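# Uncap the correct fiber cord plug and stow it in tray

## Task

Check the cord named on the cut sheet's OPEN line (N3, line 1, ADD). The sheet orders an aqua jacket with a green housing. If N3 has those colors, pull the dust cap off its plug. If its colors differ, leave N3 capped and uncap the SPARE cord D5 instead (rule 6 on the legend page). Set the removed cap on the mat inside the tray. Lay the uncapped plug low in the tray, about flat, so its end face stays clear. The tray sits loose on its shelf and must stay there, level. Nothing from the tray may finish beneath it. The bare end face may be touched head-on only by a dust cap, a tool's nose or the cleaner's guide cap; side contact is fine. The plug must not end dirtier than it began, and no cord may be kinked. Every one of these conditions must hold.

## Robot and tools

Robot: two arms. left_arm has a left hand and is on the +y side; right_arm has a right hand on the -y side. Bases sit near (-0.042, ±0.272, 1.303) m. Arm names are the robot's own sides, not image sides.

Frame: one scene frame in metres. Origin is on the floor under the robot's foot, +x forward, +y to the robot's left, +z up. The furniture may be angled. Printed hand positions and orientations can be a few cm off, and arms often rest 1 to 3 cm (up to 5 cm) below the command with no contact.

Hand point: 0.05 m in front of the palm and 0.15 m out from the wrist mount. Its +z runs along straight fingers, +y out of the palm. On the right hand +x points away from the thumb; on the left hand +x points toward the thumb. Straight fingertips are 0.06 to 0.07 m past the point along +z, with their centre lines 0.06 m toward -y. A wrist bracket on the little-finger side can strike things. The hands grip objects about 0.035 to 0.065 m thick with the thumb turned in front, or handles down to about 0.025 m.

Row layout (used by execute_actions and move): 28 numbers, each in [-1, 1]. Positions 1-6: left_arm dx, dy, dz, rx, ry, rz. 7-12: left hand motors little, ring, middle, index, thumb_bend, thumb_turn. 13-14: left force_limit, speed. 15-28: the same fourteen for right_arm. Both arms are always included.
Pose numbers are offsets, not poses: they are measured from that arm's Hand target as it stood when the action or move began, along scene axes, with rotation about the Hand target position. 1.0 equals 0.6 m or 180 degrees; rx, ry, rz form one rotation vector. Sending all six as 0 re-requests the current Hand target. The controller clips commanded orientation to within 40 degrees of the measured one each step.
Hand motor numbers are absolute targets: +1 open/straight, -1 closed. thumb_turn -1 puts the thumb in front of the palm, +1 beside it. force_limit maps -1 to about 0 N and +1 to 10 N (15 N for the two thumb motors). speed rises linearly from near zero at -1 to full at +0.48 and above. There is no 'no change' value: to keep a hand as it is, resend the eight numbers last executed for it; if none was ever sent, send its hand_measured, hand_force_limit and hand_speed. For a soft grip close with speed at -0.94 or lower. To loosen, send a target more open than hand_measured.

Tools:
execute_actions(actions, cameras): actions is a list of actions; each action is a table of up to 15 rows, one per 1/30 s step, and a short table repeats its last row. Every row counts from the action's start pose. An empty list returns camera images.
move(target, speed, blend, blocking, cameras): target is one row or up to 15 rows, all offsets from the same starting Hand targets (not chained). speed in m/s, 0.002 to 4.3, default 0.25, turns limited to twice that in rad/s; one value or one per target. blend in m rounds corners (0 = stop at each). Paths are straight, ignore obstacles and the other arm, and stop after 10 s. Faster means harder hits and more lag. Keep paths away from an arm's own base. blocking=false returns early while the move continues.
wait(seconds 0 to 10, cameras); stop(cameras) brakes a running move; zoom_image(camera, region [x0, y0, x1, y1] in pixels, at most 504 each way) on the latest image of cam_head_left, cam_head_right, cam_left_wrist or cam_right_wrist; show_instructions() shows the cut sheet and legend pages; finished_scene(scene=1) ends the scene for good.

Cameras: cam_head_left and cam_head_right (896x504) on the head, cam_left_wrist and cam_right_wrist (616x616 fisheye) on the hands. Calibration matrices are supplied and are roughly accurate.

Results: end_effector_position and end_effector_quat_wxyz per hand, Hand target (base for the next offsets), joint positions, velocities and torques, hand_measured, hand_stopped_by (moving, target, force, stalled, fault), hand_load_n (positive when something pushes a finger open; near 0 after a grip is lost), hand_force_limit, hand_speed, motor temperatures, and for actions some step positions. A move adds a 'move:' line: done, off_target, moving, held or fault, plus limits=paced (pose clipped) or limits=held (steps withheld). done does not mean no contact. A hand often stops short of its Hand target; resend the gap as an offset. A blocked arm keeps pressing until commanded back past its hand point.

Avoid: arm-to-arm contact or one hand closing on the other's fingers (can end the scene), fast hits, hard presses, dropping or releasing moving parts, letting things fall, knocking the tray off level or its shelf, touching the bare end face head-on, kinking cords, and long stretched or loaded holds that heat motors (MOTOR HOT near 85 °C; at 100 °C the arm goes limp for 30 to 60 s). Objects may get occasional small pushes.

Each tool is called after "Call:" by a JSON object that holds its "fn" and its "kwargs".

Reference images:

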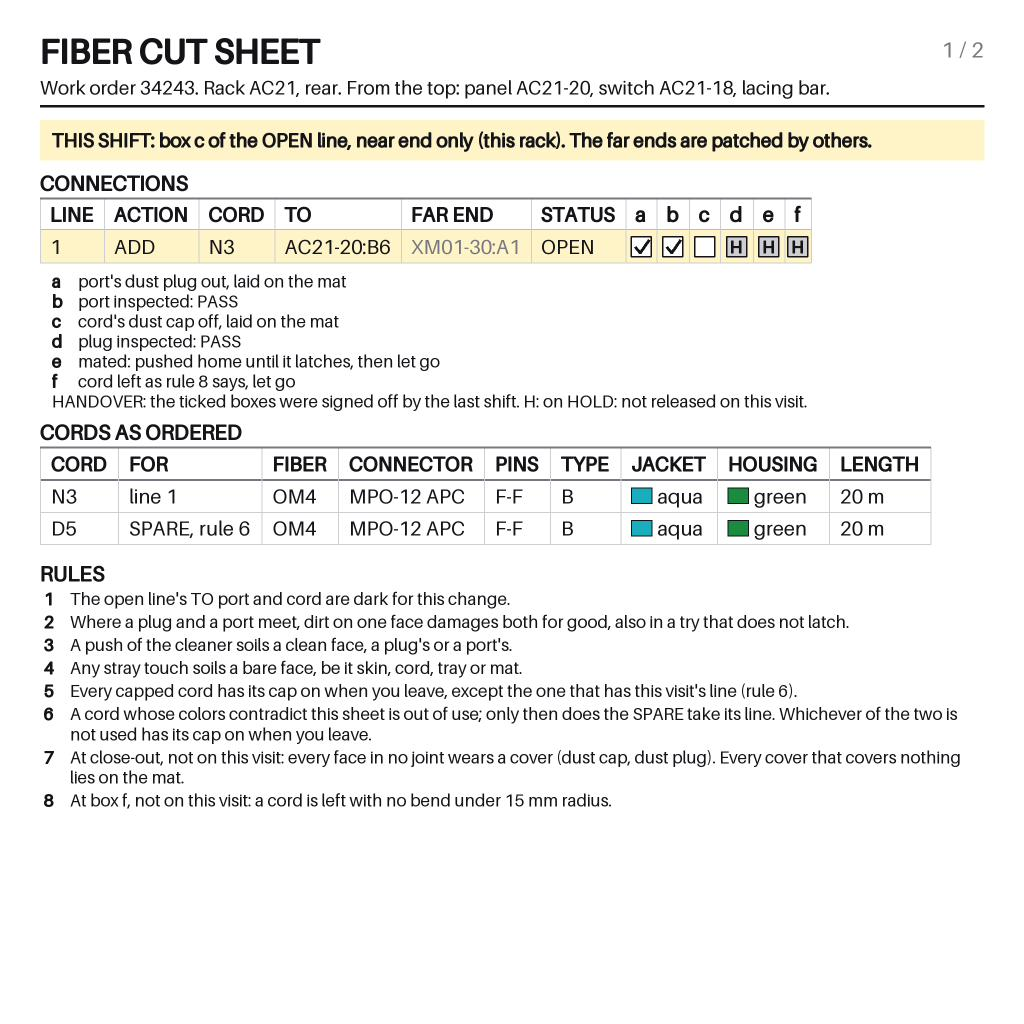

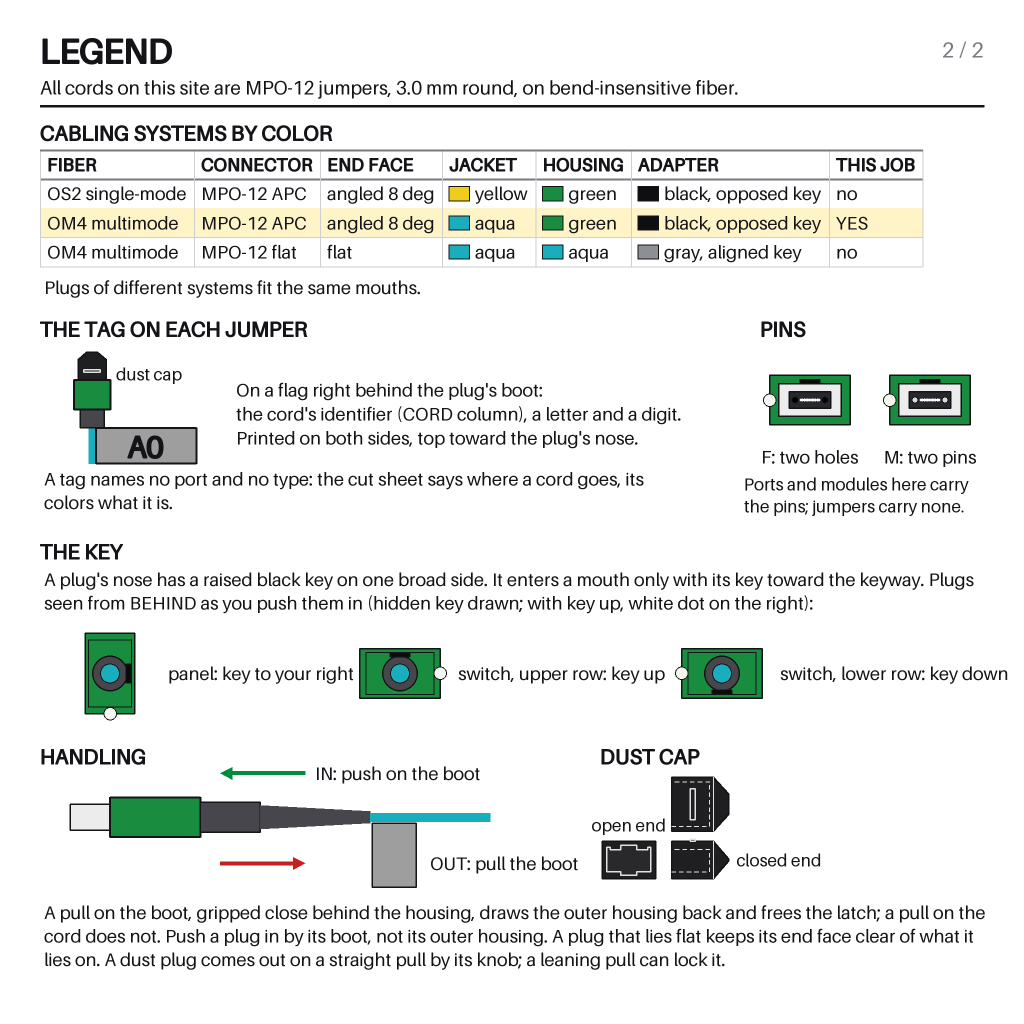

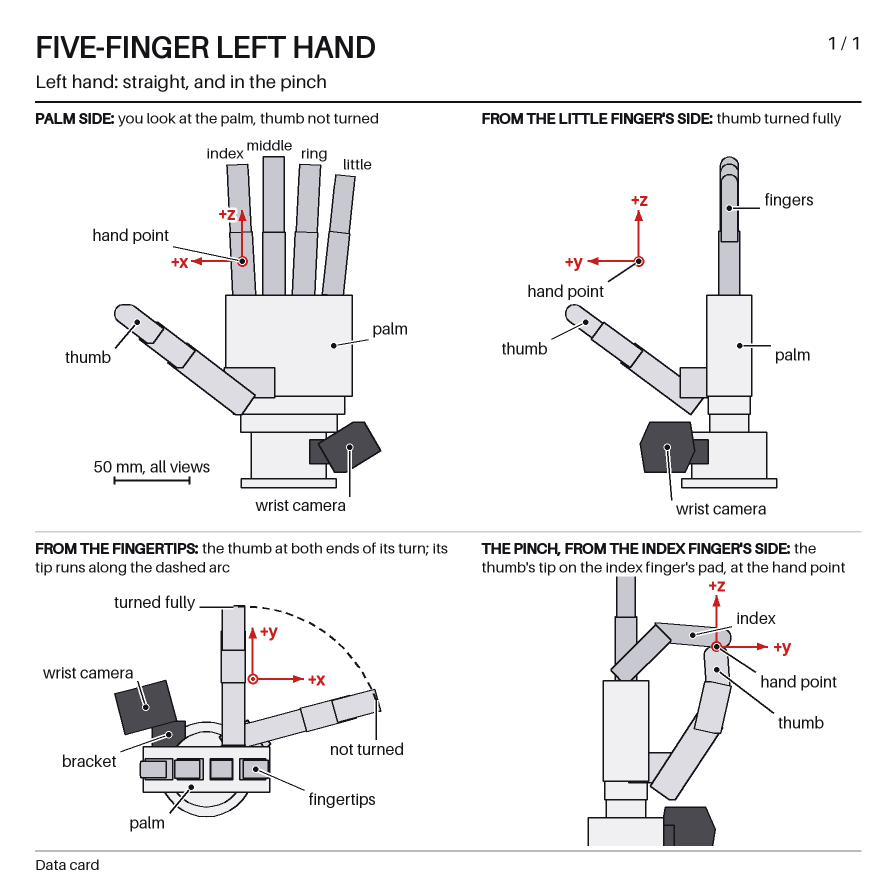

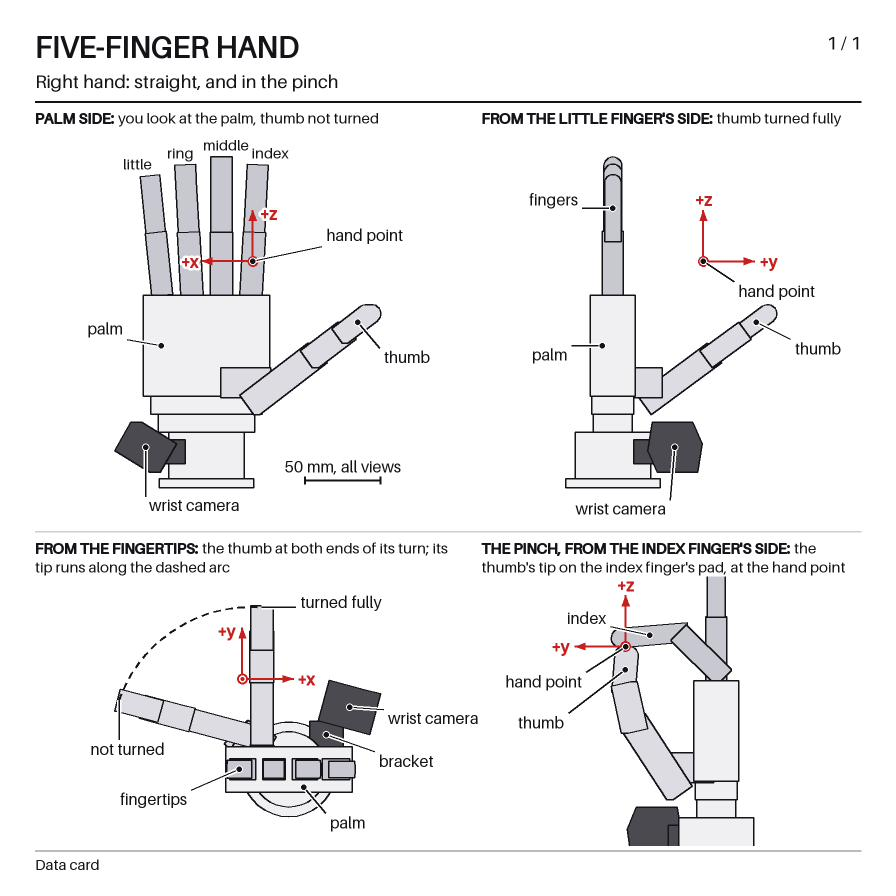

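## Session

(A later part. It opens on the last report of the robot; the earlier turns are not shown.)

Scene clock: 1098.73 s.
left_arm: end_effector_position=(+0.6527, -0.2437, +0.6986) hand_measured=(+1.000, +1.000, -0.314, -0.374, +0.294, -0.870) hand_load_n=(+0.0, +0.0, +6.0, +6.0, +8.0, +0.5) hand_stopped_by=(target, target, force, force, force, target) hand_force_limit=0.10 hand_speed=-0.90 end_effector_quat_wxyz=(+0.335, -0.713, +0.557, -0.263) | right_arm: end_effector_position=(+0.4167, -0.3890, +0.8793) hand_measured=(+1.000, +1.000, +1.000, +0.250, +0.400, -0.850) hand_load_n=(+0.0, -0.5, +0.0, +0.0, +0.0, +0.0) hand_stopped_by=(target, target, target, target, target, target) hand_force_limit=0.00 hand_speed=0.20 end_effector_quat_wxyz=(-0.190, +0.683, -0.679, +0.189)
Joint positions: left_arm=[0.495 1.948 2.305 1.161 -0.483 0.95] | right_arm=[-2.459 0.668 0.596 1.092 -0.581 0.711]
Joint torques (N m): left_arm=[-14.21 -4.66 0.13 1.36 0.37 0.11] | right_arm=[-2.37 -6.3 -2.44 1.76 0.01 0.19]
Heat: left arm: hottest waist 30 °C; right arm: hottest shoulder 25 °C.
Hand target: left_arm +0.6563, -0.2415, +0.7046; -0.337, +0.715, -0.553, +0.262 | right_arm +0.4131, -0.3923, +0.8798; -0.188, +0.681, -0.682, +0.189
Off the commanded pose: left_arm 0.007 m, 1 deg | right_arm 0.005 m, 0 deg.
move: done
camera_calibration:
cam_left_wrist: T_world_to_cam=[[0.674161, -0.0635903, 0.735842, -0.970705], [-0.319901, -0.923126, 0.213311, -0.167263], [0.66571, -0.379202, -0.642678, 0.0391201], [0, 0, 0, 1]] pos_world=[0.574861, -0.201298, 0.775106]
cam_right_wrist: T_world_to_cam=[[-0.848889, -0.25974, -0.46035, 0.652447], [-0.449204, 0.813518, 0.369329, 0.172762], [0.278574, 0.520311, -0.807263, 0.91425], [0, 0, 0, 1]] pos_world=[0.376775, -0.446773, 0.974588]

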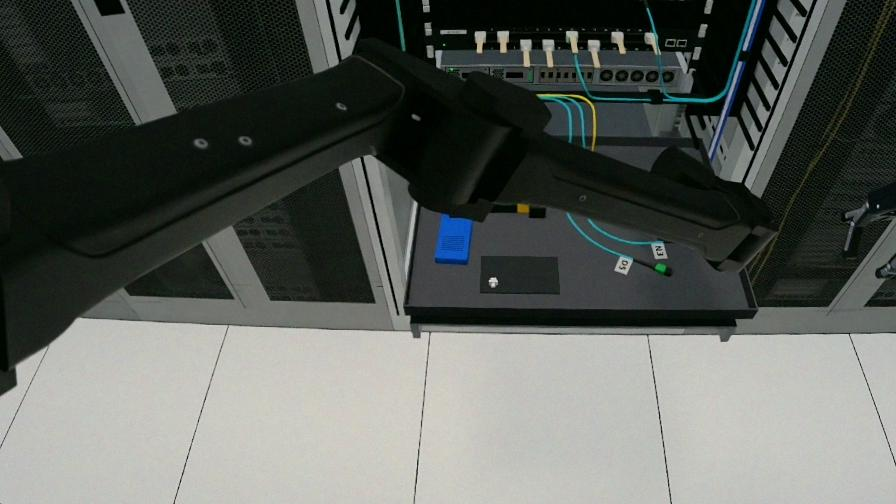

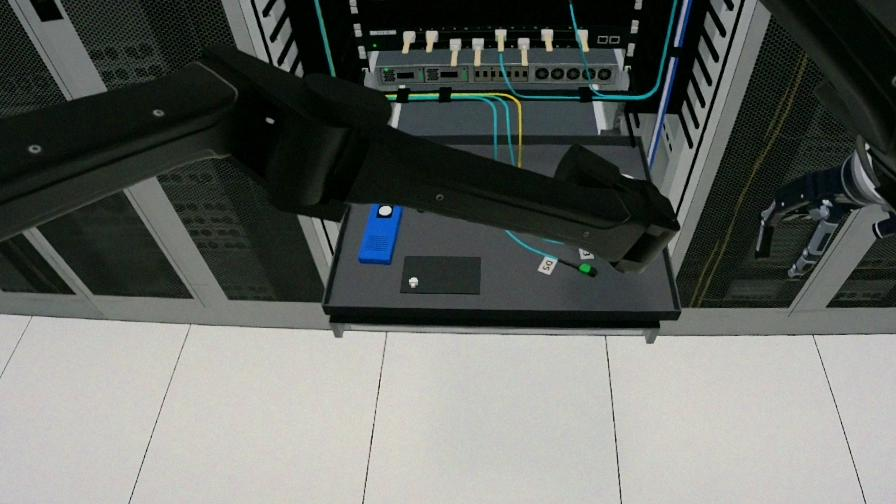

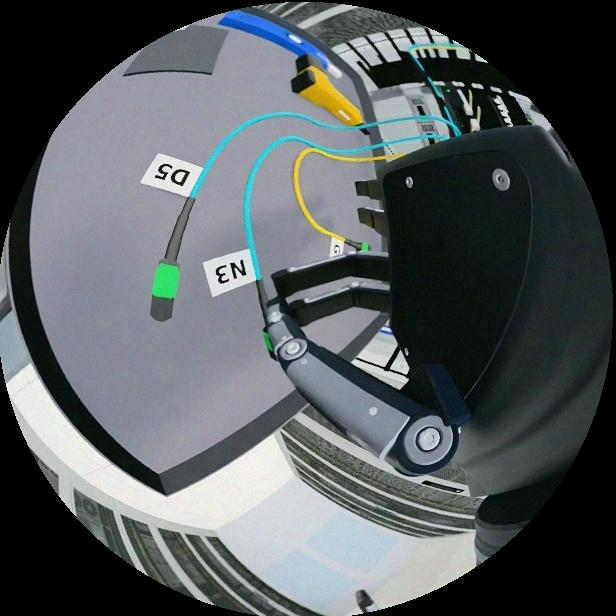

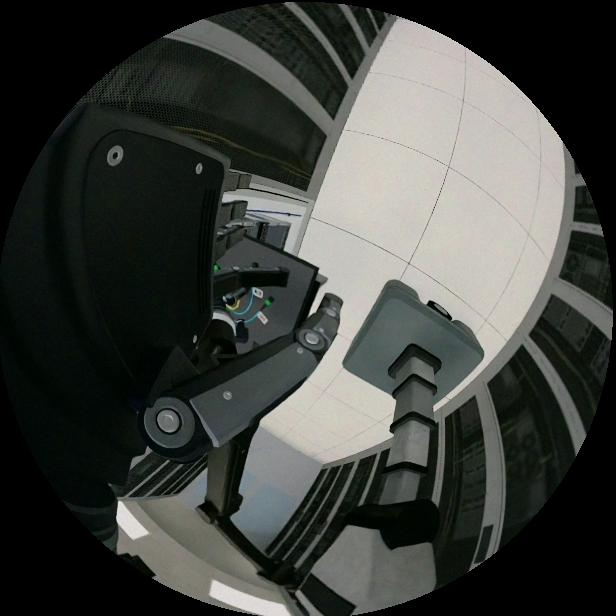

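Call:
{"fn": "move", "kwargs": {"target": [0,0,0,0,0,0, 1,1,0,0,0.5,-0.87, 0.1,-0.3, 0.312,0.087,-0.233,0,-0.111,0, 1,1,1,1,0.4,-0.85, 0,0.2], "speed": 0.15, "cameras": ["cam_left_wrist","cam_right_wrist","cam_head_right"]}}

Scene clock: 1175.50 s.
left_arm: end_effector_position=(+0.6527, -0.2436, +0.6986) hand_measured=(+1.000, +1.000, +0.000, +0.000, +0.500, -0.870) hand_load_n=(+0.0, +0.0, +0.0, +0.0, +0.0, +0.0) hand_stopped_by=(target, target, target, target, target, target) hand_force_limit=0.10 hand_speed=-0.30 end_effector_quat_wxyz=(+0.335, -0.713, +0.557, -0.263) | right_arm: end_effector_position=(+0.5995, -0.3402, +0.7443) hand_measured=(+1.000, +1.000, +1.000, +1.000, +0.400, -0.850) hand_load_n=(+0.0, +0.0, +0.0, +0.0, +0.0, +0.0) hand_stopped_by=(target, target, target, target, target, target) hand_force_limit=0.00 hand_speed=0.20 end_effector_quat_wxyz=(-0.305, +0.637, -0.640, +0.302)
Joint positions: left_arm=[0.495 1.948 2.305 1.161 -0.483 0.951] | right_arm=[-1.94 0.953 1.118 1.001 -0.157 0.339]
Joint torques (N m): left_arm=[-14.45 -4.72 0.02 1.31 0.36 0.11] | right_arm=[-1.85 -11.87 1.17 1.87 0.23 -0.02]
Heat: left arm: hottest waist 32 °C; right arm: hottest shoulder 25 °C.
Hand target: left_arm +0.6564, -0.2415, +0.7046; -0.337, +0.715, -0.553, +0.262 | right_arm +0.6002, -0.3399, +0.7400; -0.304, +0.638, -0.639, +0.304
Off the commanded pose: left_arm 0.007 m, 1 deg | right_arm 0.004 m, 0 deg.
move: done
camera_calibration:
cam_left_wrist: T_world_to_cam=[[0.674194, -0.0643191, 0.735748, -0.970793], [-0.320339, -0.923082, 0.212843, -0.166549], [0.665466, -0.379187, -0.64294, 0.0395042], [0, 0, 0, 1]] pos_world=[0.574862, -0.201199, 0.775107]
cam_right_wrist: T_world_to_cam=[[-0.645593, -0.249216, -0.721874, 0.83454], [-0.540414, 0.816974, 0.20126, 0.446021], [0.539595, 0.520043, -0.662112, 0.464306], [0, 0, 0, 1]] pos_world=[0.529271, -0.397866, 0.820089]
Images, in order (width x height): cam_head_right 896x504, cam_left_wrist 616x616, cam_right_wrist 616x616.

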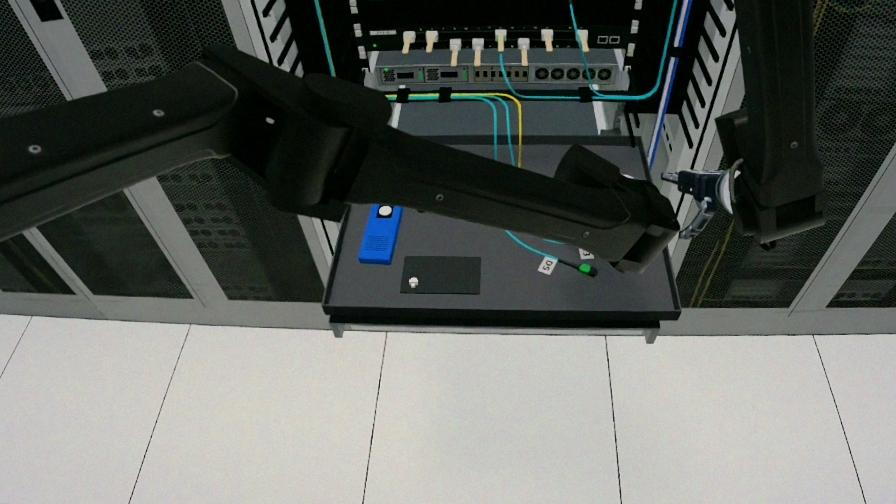

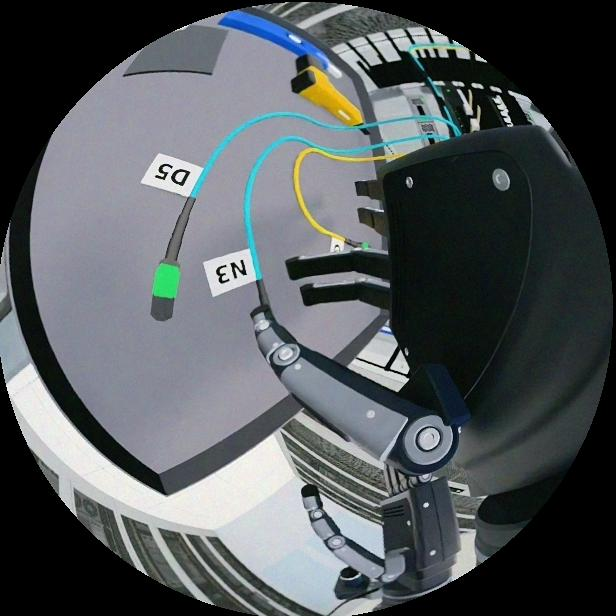

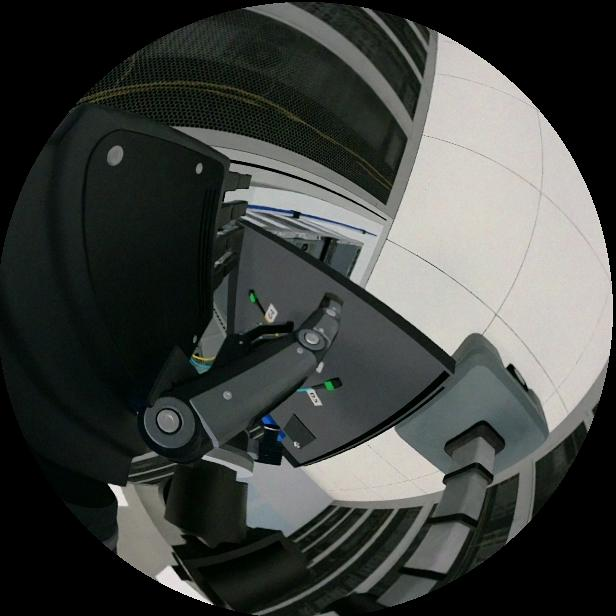

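Call:
{"fn": "move", "kwargs": {"target": [[0,0,0,0,0,0, 1,1,0,0,0.5,-0.87, 0.1,-0.3, 0.0,-0.1,0,0,0,0, 1,1,1,1,0.4,-0.85, 0,0.2],[0,0,0,0,0,0, 1,1,0,0,0.5,-0.87, 0.1,-0.3, 0.0,-0.1,0,0,0,0, 1,1,1,1,1,1, 0,0.4]], "speed": 0.15, "cameras": ["cam_right_wrist"]}}

Call:
{"fn": "zoom_image", "kwargs": {"camera": "cam_right_wrist", "region": [200, 250, 400, 450]}}

Scene clock: 1190.43 s.
left_arm: end_effector_position=(+0.6527, -0.2436, +0.6986) hand_measured=(+1.000, +1.000, +0.000, +0.000, +0.500, -0.870) hand_load_n=(+0.0, +0.0, +0.0, +0.0, +0.0, +0.0) hand_stopped_by=(target, target, target, target, target, target) hand_force_limit=0.10 hand_speed=-0.30 end_effector_quat_wxyz=(+0.335, -0.713, +0.557, -0.263) | right_arm: end_effector_position=(+0.5969, -0.3980, +0.7385) hand_measured=(+1.000, +1.000, +1.000, +1.000, +1.000, +1.000) hand_load_n=(+0.0, +0.0, +0.0, +0.0, +0.0, -0.5) hand_stopped_by=(target, target, target, target, target, target) hand_force_limit=0.00 hand_speed=0.40 end_effector_quat_wxyz=(-0.298, +0.639, -0.642, +0.302)
Joint positions: left_arm=[0.495 1.948 2.305 1.161 -0.483 0.951] | right_arm=[-2.114 1.032 1.166 1.049 -0.223 0.497]
Joint torques (N m): left_arm=[-14.45 -4.54 0.03 1.28 0.36 0.1] | right_arm=[-4.72 -10.93 0.42 2.48 0.05 0.19]
Heat: left arm: hottest waist 32 °C; right arm: hottest shoulder 26 °C.
Hand target: left_arm +0.6564, -0.2415, +0.7046; -0.337, +0.715, -0.553, +0.262 | right_arm +0.6002, -0.4000, +0.7400; -0.304, +0.638, -0.639, +0.304
Off the commanded pose: left_arm 0.007 m, 1 deg | right_arm 0.004 m, 1 deg.
move: done
camera_calibration:
cam_right_wrist: T_world_to_cam=[[-0.6551, -0.251446, -0.712474, 0.812169], [-0.534511, 0.82071, 0.201824, 0.490593], [0.533987, 0.513039, -0.672048, 0.499809], [0, 0, 0, 1]] pos_world=[0.527389, -0.45484, 0.815531]
Images, in order (width x height): cam_right_wrist 616x616.

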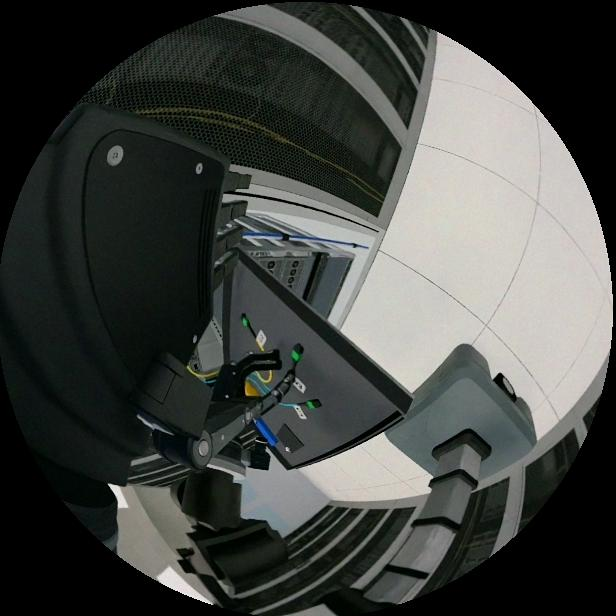

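Scaled by 2.520 from the camera's 616x616 image, which has a finer 880x880 frame.

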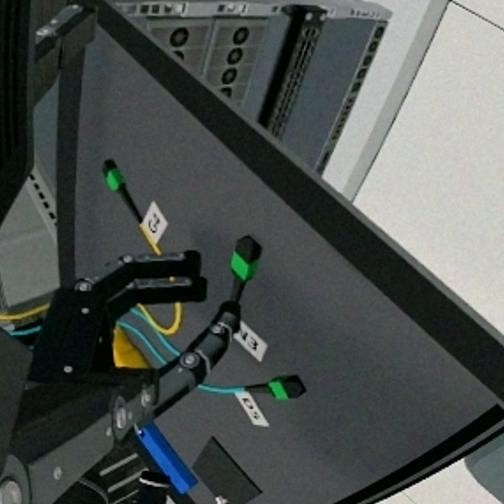

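Call:
{"fn": "zoom_image", "kwargs": {"camera": "cam_right_wrist", "region": [255, 325, 335, 405]}}

Scaled by 6.300 from the camera's 616x616 image, which has a finer 880x880 frame.

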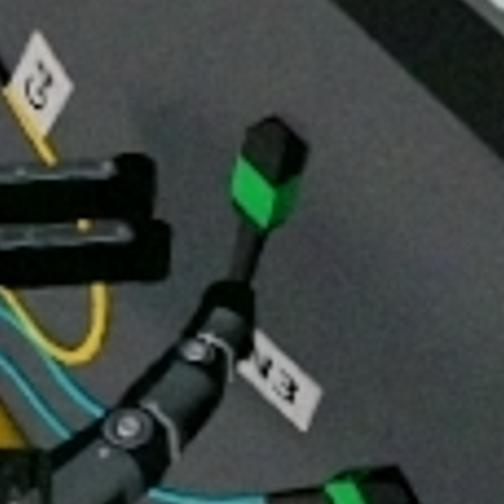

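Call:
{"fn": "move", "kwargs": {"target": [-0.047,-0.026,-0.025,0,0,-0.033, 1,1,0,0,0.5,-0.87, 0.1,-0.3, 0,0,0,0,0,0, 1,1,1,1,1,1, 0,0.4], "speed": 0.06, "cameras": ["cam_left_wrist","cam_right_wrist"]}}

Call:
{"fn": "zoom_image", "kwargs": {"camera": "cam_left_wrist", "region": [210, 230, 370, 370]}}

Call:
{"fn": "zoom_image", "kwargs": {"camera": "cam_right_wrist", "region": [255, 325, 335, 405]}}

Scene clock: 1233.60 s.
left_arm: end_effector_position=(+0.6283, -0.2670, +0.6999) hand_measured=(+1.000, +1.000, +0.000, +0.000, +0.500, -0.870) hand_load_n=(+0.0, +0.0, +0.0, +0.0, +0.0, +0.0) hand_stopped_by=(target, target, target, target, target, target) hand_force_limit=0.10 hand_speed=-0.30 end_effector_quat_wxyz=(+0.319, -0.694, +0.580, -0.284) | right_arm: end_effector_position=(+0.5969, -0.3980, +0.7385) hand_measured=(+1.000, +1.000, +1.000, +1.000, +1.000, +1.000) hand_load_n=(+0.0, -0.5, +0.0, +0.0, +0.0, +0.0) hand_stopped_by=(target, target, target, target, target, target) hand_force_limit=0.00 hand_speed=0.40 end_effector_quat_wxyz=(-0.298, +0.639, -0.642, +0.302)
Joint positions: left_arm=[0.495 1.945 2.235 1.161 -0.441 0.952] | right_arm=[-2.114 1.032 1.166 1.049 -0.223 0.497]
Joint torques (N m): left_arm=[-12.51 -4.66 -0.14 0.44 0.62 0.08] | right_arm=[-4.78 -10.99 0.43 2.48 0.04 0.18]
Heat: left arm: hottest waist 32 °C; right arm: hottest shoulder 28 °C.
Hand target: left_arm +0.6282, -0.2571, +0.6896; -0.323, +0.685, -0.590, +0.279 | right_arm +0.6002, -0.4000, +0.7400; -0.304, +0.638, -0.639, +0.304
Off the commanded pose: left_arm 0.014 m, 2 deg | right_arm 0.004 m, 1 deg.
move: off_target (left_arm)
camera_calibration:
cam_left_wrist: T_world_to_cam=[[0.663772, -0.0989712, 0.741358, -0.963499], [-0.390869, -0.890984, 0.231017, -0.156045], [0.637674, -0.443116, -0.630095, 0.0390959], [0, 0, 0, 1]] pos_world=[0.55362, -0.217068, 0.77498]
cam_right_wrist: T_world_to_cam=[[-0.6551, -0.251446, -0.712474, 0.812169], [-0.534511, 0.82071, 0.201824, 0.490593], [0.533987, 0.513039, -0.672048, 0.499809], [0, 0, 0, 1]] pos_world=[0.527389, -0.45484, 0.815531]
Images, in order (width x height): cam_left_wrist 616x616, cam_right_wrist 616x616.

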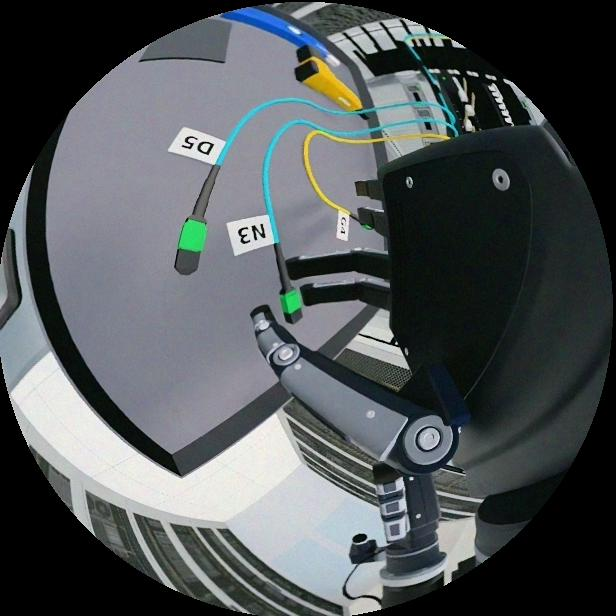

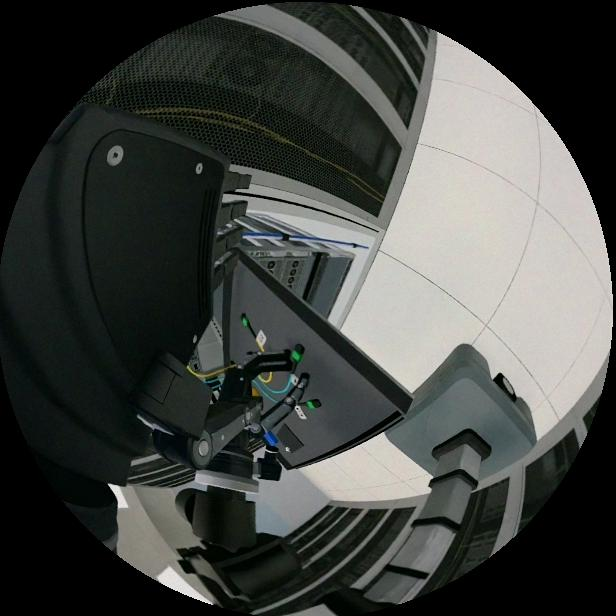

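Scaled by 3.150 from the camera's 616x616 image, which has a finer 880x880 frame.

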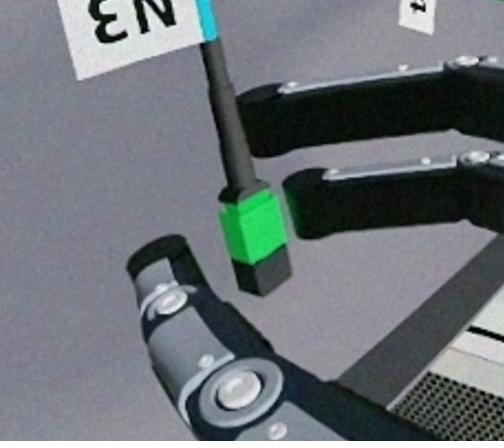

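Scaled by 6.300 from the camera's 616x616 image, which has a finer 880x880 frame.

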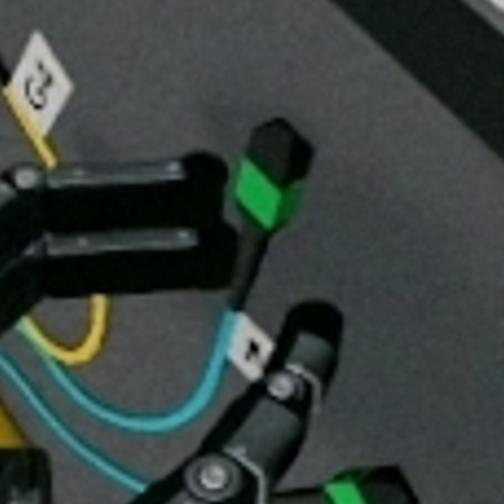

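Call:
{"fn": "move", "kwargs": {"target": [0.013,0.012,-0.010,0,0,0, 1,1,-0.03,-0.03,0.5,-0.87, 0.1,-0.3, 0,0,0,0,0,0, 1,1,1,1,1,1, 0,0.4], "speed": 0.06, "cameras": ["cam_left_wrist","cam_right_wrist"]}}

Call:
{"fn": "zoom_image", "kwargs": {"camera": "cam_left_wrist", "region": [210, 230, 370, 370]}}

Call:
{"fn": "zoom_image", "kwargs": {"camera": "cam_right_wrist", "region": [255, 325, 335, 405]}}

Scene clock: 1263.97 s.
left_arm: end_effector_position=(+0.6322, -0.2629, +0.6957) hand_measured=(+1.000, +1.000, -0.030, -0.030, +0.500, -0.870) hand_load_n=(+0.0, +0.0, +0.0, +0.0, +0.0, +0.0) hand_stopped_by=(target, target, target, target, target, target) hand_force_limit=0.10 hand_speed=-0.30 end_effector_quat_wxyz=(+0.316, -0.690, +0.587, -0.283) | right_arm: end_effector_position=(+0.5969, -0.3980, +0.7385) hand_measured=(+1.000, +1.000, +1.000, +1.000, +1.000, +1.000) hand_load_n=(+0.0, +0.0, +0.0, +0.0, +0.0, +0.0) hand_stopped_by=(target, target, target, target, target, target) hand_force_limit=0.00 hand_speed=0.40 end_effector_quat_wxyz=(-0.298, +0.639, -0.642, +0.302)
Joint positions: left_arm=[0.502 1.934 2.235 1.135 -0.439 0.952] | right_arm=[-2.114 1.032 1.166 1.049 -0.223 0.497]
Joint torques (N m): left_arm=[-11.99 -4.6 0.7 0.43 0.61 -0.04] | right_arm=[-4.72 -10.99 0.42 2.45 0.05 0.18]
Heat: left arm: hottest waist 31 °C; right arm: hottest shoulder 28 °C.
Hand target: left_arm +0.6358, -0.2499, +0.6835; -0.323, +0.685, -0.590, +0.279 | right_arm +0.6002, -0.4000, +0.7400; -0.304, +0.638, -0.639, +0.304
Off the commanded pose: left_arm 0.018 m, 1 deg | right_arm 0.004 m, 1 deg.
move: off_target (left_arm)
camera_calibration:
cam_left_wrist: T_world_to_cam=[[0.66654, -0.111688, 0.737055, -0.964543], [-0.403174, -0.885645, 0.230398, -0.140371], [0.627036, -0.450731, -0.635348, 0.0441127], [0, 0, 0, 1]] pos_world=[0.558652, -0.212164, 0.771289]
cam_right_wrist: T_world_to_cam=[[-0.6551, -0.251446, -0.712474, 0.812169], [-0.534511, 0.82071, 0.201824, 0.490593], [0.533987, 0.513039, -0.672048, 0.499809], [0, 0, 0, 1]] pos_world=[0.527389, -0.45484, 0.815531]
Images, in order (width x height): cam_left_wrist 616x616, cam_right_wrist 616x616.

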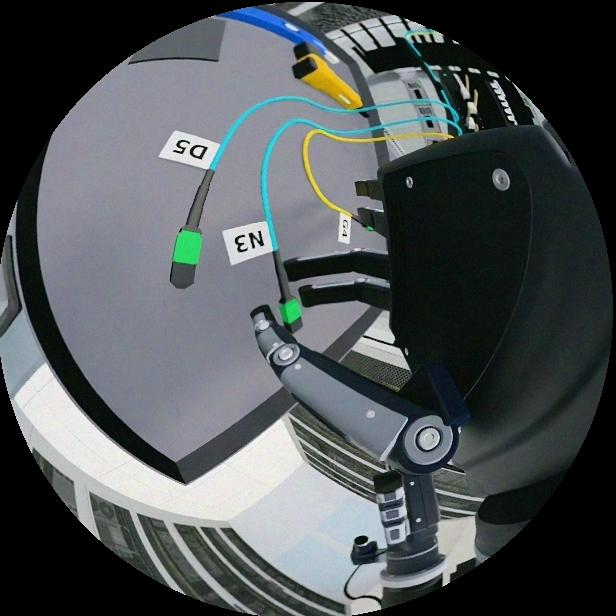

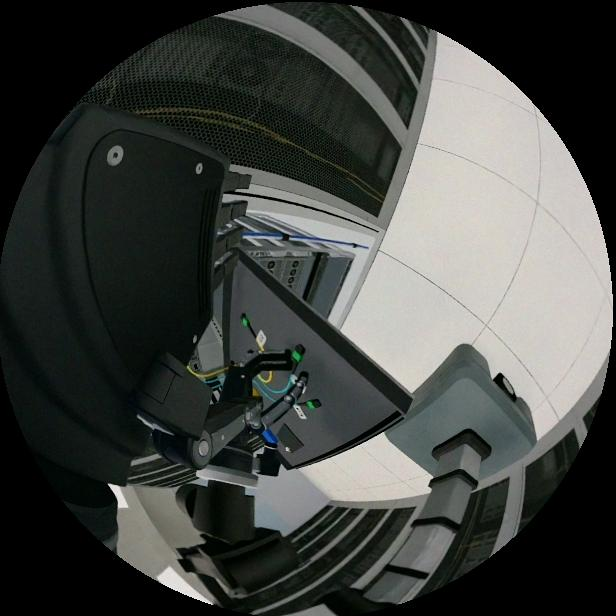

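Scaled by 3.150 from the camera's 616x616 image, which has a finer 880x880 frame.

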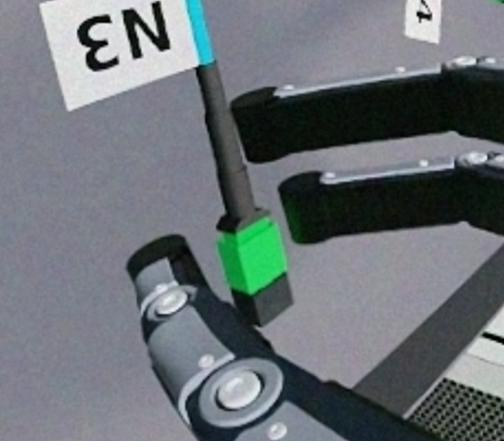

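Scaled by 6.300 from the camera's 616x616 image, which has a finer 880x880 frame.

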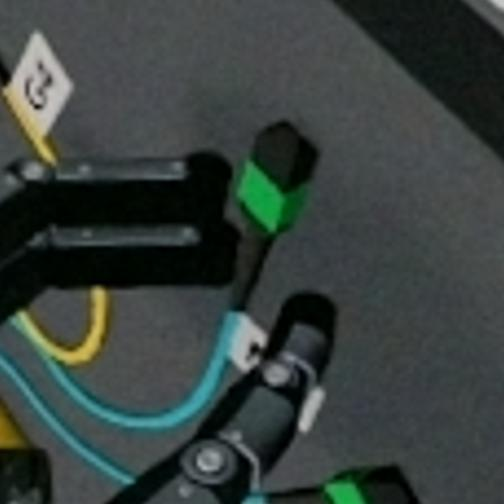

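Call:
{"fn": "move", "kwargs": {"target": [0.010,0.007,-0.008,0,0,0, 1,1,-0.05,-0.05,0.5,-0.87, 0.1,-0.3, 0,0,0,0,0,0, 1,1,1,1,1,1, 0,0.4], "speed": 0.06, "cameras": ["cam_left_wrist","cam_right_wrist"]}}

Call:
{"fn": "zoom_image", "kwargs": {"camera": "cam_left_wrist", "region": [210, 230, 370, 370]}}

Call:
{"fn": "zoom_image", "kwargs": {"camera": "cam_right_wrist", "region": [255, 325, 335, 405]}}

Scene clock: 1275.70 s.
left_arm: end_effector_position=(+0.6346, -0.2624, +0.6936) hand_measured=(+1.000, +1.000, -0.050, -0.050, +0.500, -0.870) hand_load_n=(+0.0, +0.0, -2.5, +0.0, +0.0, +0.0) hand_stopped_by=(target, target, target, target, target, target) hand_force_limit=0.10 hand_speed=-0.30 end_effector_quat_wxyz=(+0.314, -0.688, +0.589, -0.284) | right_arm: end_effector_position=(+0.5969, -0.3980, +0.7385) hand_measured=(+1.000, +1.000, +1.000, +1.000, +1.000, +1.000) hand_load_n=(+0.0, +0.0, +0.0, +0.0, -0.5, +0.0) hand_stopped_by=(target, target, target, target, target, target) hand_force_limit=0.00 hand_speed=0.40 end_effector_quat_wxyz=(-0.298, +0.639, -0.642, +0.302)
Joint positions: left_arm=[0.505 1.933 2.243 1.119 -0.437 0.949] | right_arm=[-2.114 1.032 1.166 1.049 -0.223 0.497]
Joint torques (N m): left_arm=[-12.04 -4.89 1.21 0.18 0.59 -0.1] | right_arm=[-4.72 -10.87 0.43 2.47 0.05 0.19]
Heat: left arm: hottest waist 31 °C; right arm: hottest shoulder 28 °C.
Hand target: left_arm +0.6420, -0.2458, +0.6789; -0.323, +0.685, -0.590, +0.280 | right_arm +0.6002, -0.4000, +0.7400; -0.304, +0.638, -0.639, +0.304
Off the commanded pose: left_arm 0.024 m, 1 deg | right_arm 0.004 m, 1 deg.
move: off_target (left_arm)
camera_calibration:
cam_left_wrist: T_world_to_cam=[[0.666795, -0.114183, 0.736442, -0.964941], [-0.407932, -0.882924, 0.232458, -0.136111], [0.623679, -0.45542, -0.635309, 0.0423816], [0, 0, 0, 1]] pos_world=[0.561462, -0.211054, 0.769188]
cam_right_wrist: T_world_to_cam=[[-0.6551, -0.251446, -0.712474, 0.812169], [-0.534511, 0.82071, 0.201824, 0.490593], [0.533987, 0.513039, -0.672048, 0.499809], [0, 0, 0, 1]] pos_world=[0.527389, -0.45484, 0.815531]
Images, in order (width x height): cam_left_wrist 616x616, cam_right_wrist 616x616.

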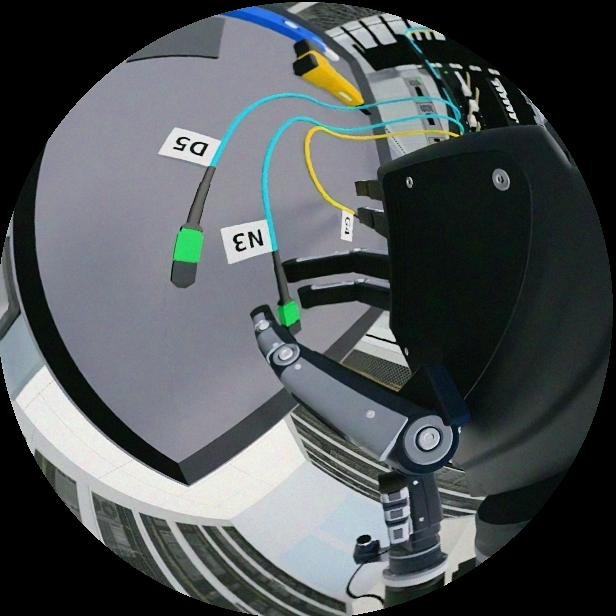

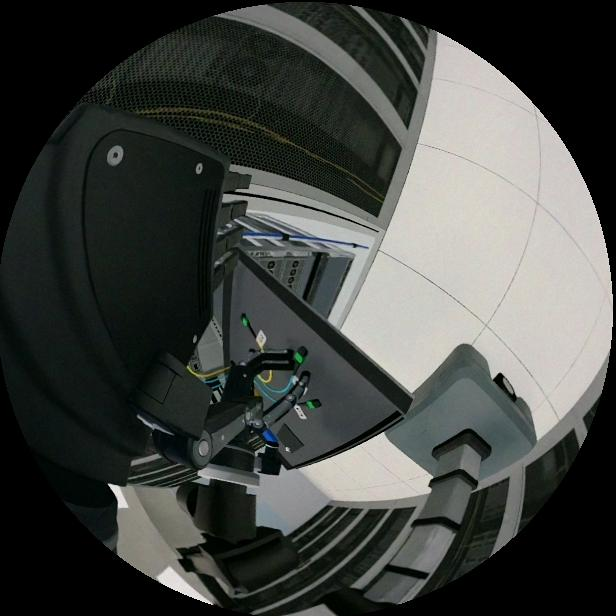

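Scaled by 3.150 from the camera's 616x616 image, which has a finer 880x880 frame.

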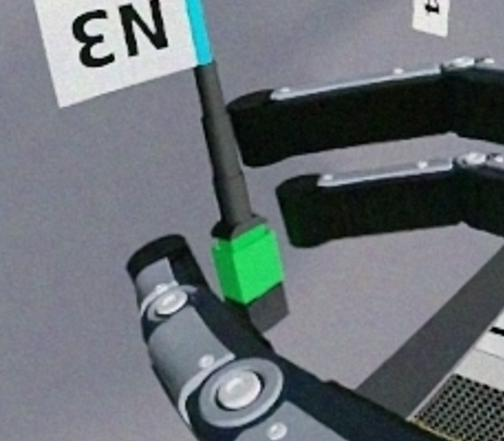

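Scaled by 6.300 from the camera's 616x616 image, which has a finer 880x880 frame.

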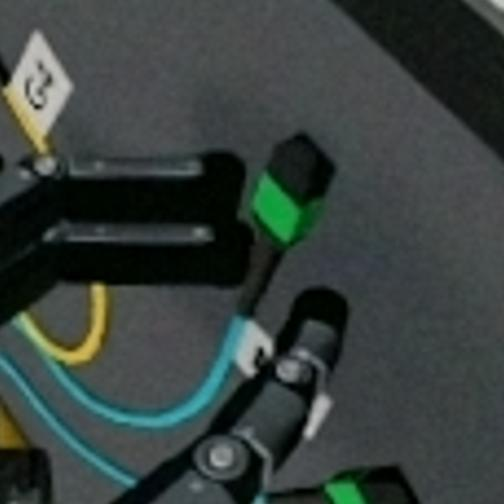

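Call:
{"fn": "move", "kwargs": {"target": [0.0,0.002,-0.002,0,0,0, 1,1,-0.12,-0.12,0.45,-0.87, 0.1,-0.4, 0,0,0,0,0,0, 1,1,1,1,1,1, 0,0.4], "speed": 0.06, "cameras": ["cam_left_wrist","cam_right_wrist"]}}

Call:
{"fn": "zoom_image", "kwargs": {"camera": "cam_left_wrist", "region": [210, 230, 370, 370]}}

Call:
{"fn": "zoom_image", "kwargs": {"camera": "cam_right_wrist", "region": [255, 325, 335, 405]}}

Scene clock: 1288.97 s.
left_arm: end_effector_position=(+0.6354, -0.2608, +0.6916) hand_measured=(+1.000, +1.000, -0.120, -0.120, +0.450, -0.870) hand_load_n=(+0.0, +0.0, -1.5, +0.0, +0.0, +0.0) hand_stopped_by=(target, target, target, target, target, target) hand_force_limit=0.10 hand_speed=-0.40 end_effector_quat_wxyz=(+0.314, -0.688, +0.589, -0.284) | right_arm: end_effector_position=(+0.5969, -0.3980, +0.7385) hand_measured=(+1.000, +1.000, +1.000, +1.000, +1.000, +1.000) hand_load_n=(-0.5, +0.0, +0.0, +0.0, -0.5, +0.0) hand_stopped_by=(target, target, target, target, target, target) hand_force_limit=0.00 hand_speed=0.40 end_effector_quat_wxyz=(-0.298, +0.639, -0.642, +0.302)
Joint positions: left_arm=[0.509 1.932 2.244 1.113 -0.436 0.945] | right_arm=[-2.114 1.032 1.166 1.049 -0.223 0.497]
Joint torques (N m): left_arm=[-11.69 -5.07 1.2 0.38 0.56 -0.06] | right_arm=[-4.84 -11.05 0.43 2.47 0.05 0.19]
Heat: left arm: hottest waist 31 °C; right arm: hottest shoulder 29 °C.
Hand target: left_arm +0.6420, -0.2445, +0.6776; -0.323, +0.685, -0.590, +0.279 | right_arm +0.6002, -0.4000, +0.7400; -0.304, +0.638, -0.639, +0.304
Off the commanded pose: left_arm 0.022 m, 1 deg | right_arm 0.004 m, 1 deg.
move: off_target (left_arm)
camera_calibration:
cam_left_wrist: T_world_to_cam=[[0.667142, -0.11444, 0.736088, -0.963938], [-0.408358, -0.882614, 0.232888, -0.133912], [0.623029, -0.455957, -0.635561, 0.0417879], [0, 0, 0, 1]] pos_world=[0.562364, -0.209453, 0.767288]
cam_right_wrist: T_world_to_cam=[[-0.6551, -0.251446, -0.712474, 0.812169], [-0.534511, 0.82071, 0.201824, 0.490593], [0.533987, 0.513039, -0.672048, 0.499809], [0, 0, 0, 1]] pos_world=[0.527389, -0.45484, 0.815531]
Images, in order (width x height): cam_left_wrist 616x616, cam_right_wrist 616x616.

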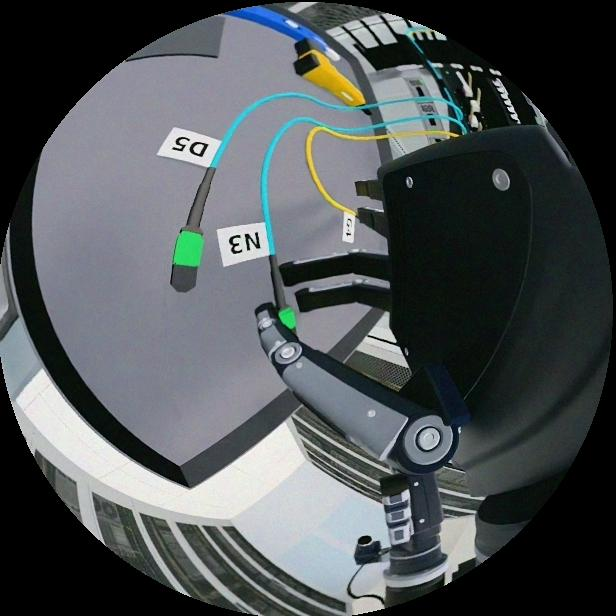

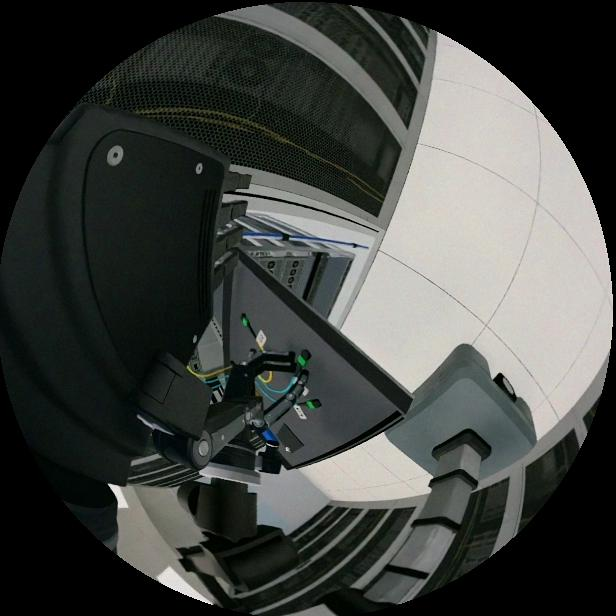

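Scaled by 3.150 from the camera's 616x616 image, which has a finer 880x880 frame.

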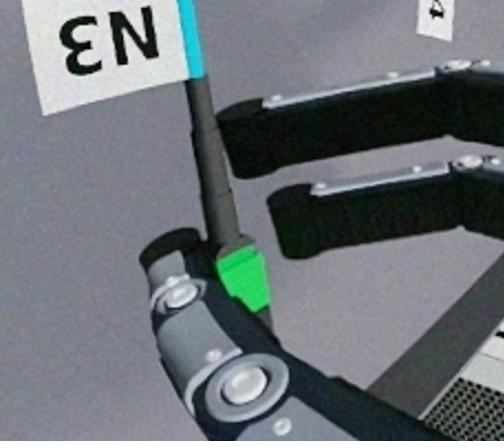

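Scaled by 6.300 from the camera's 616x616 image, which has a finer 880x880 frame.

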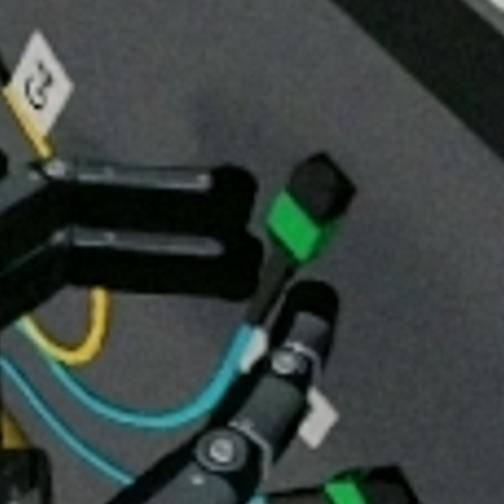

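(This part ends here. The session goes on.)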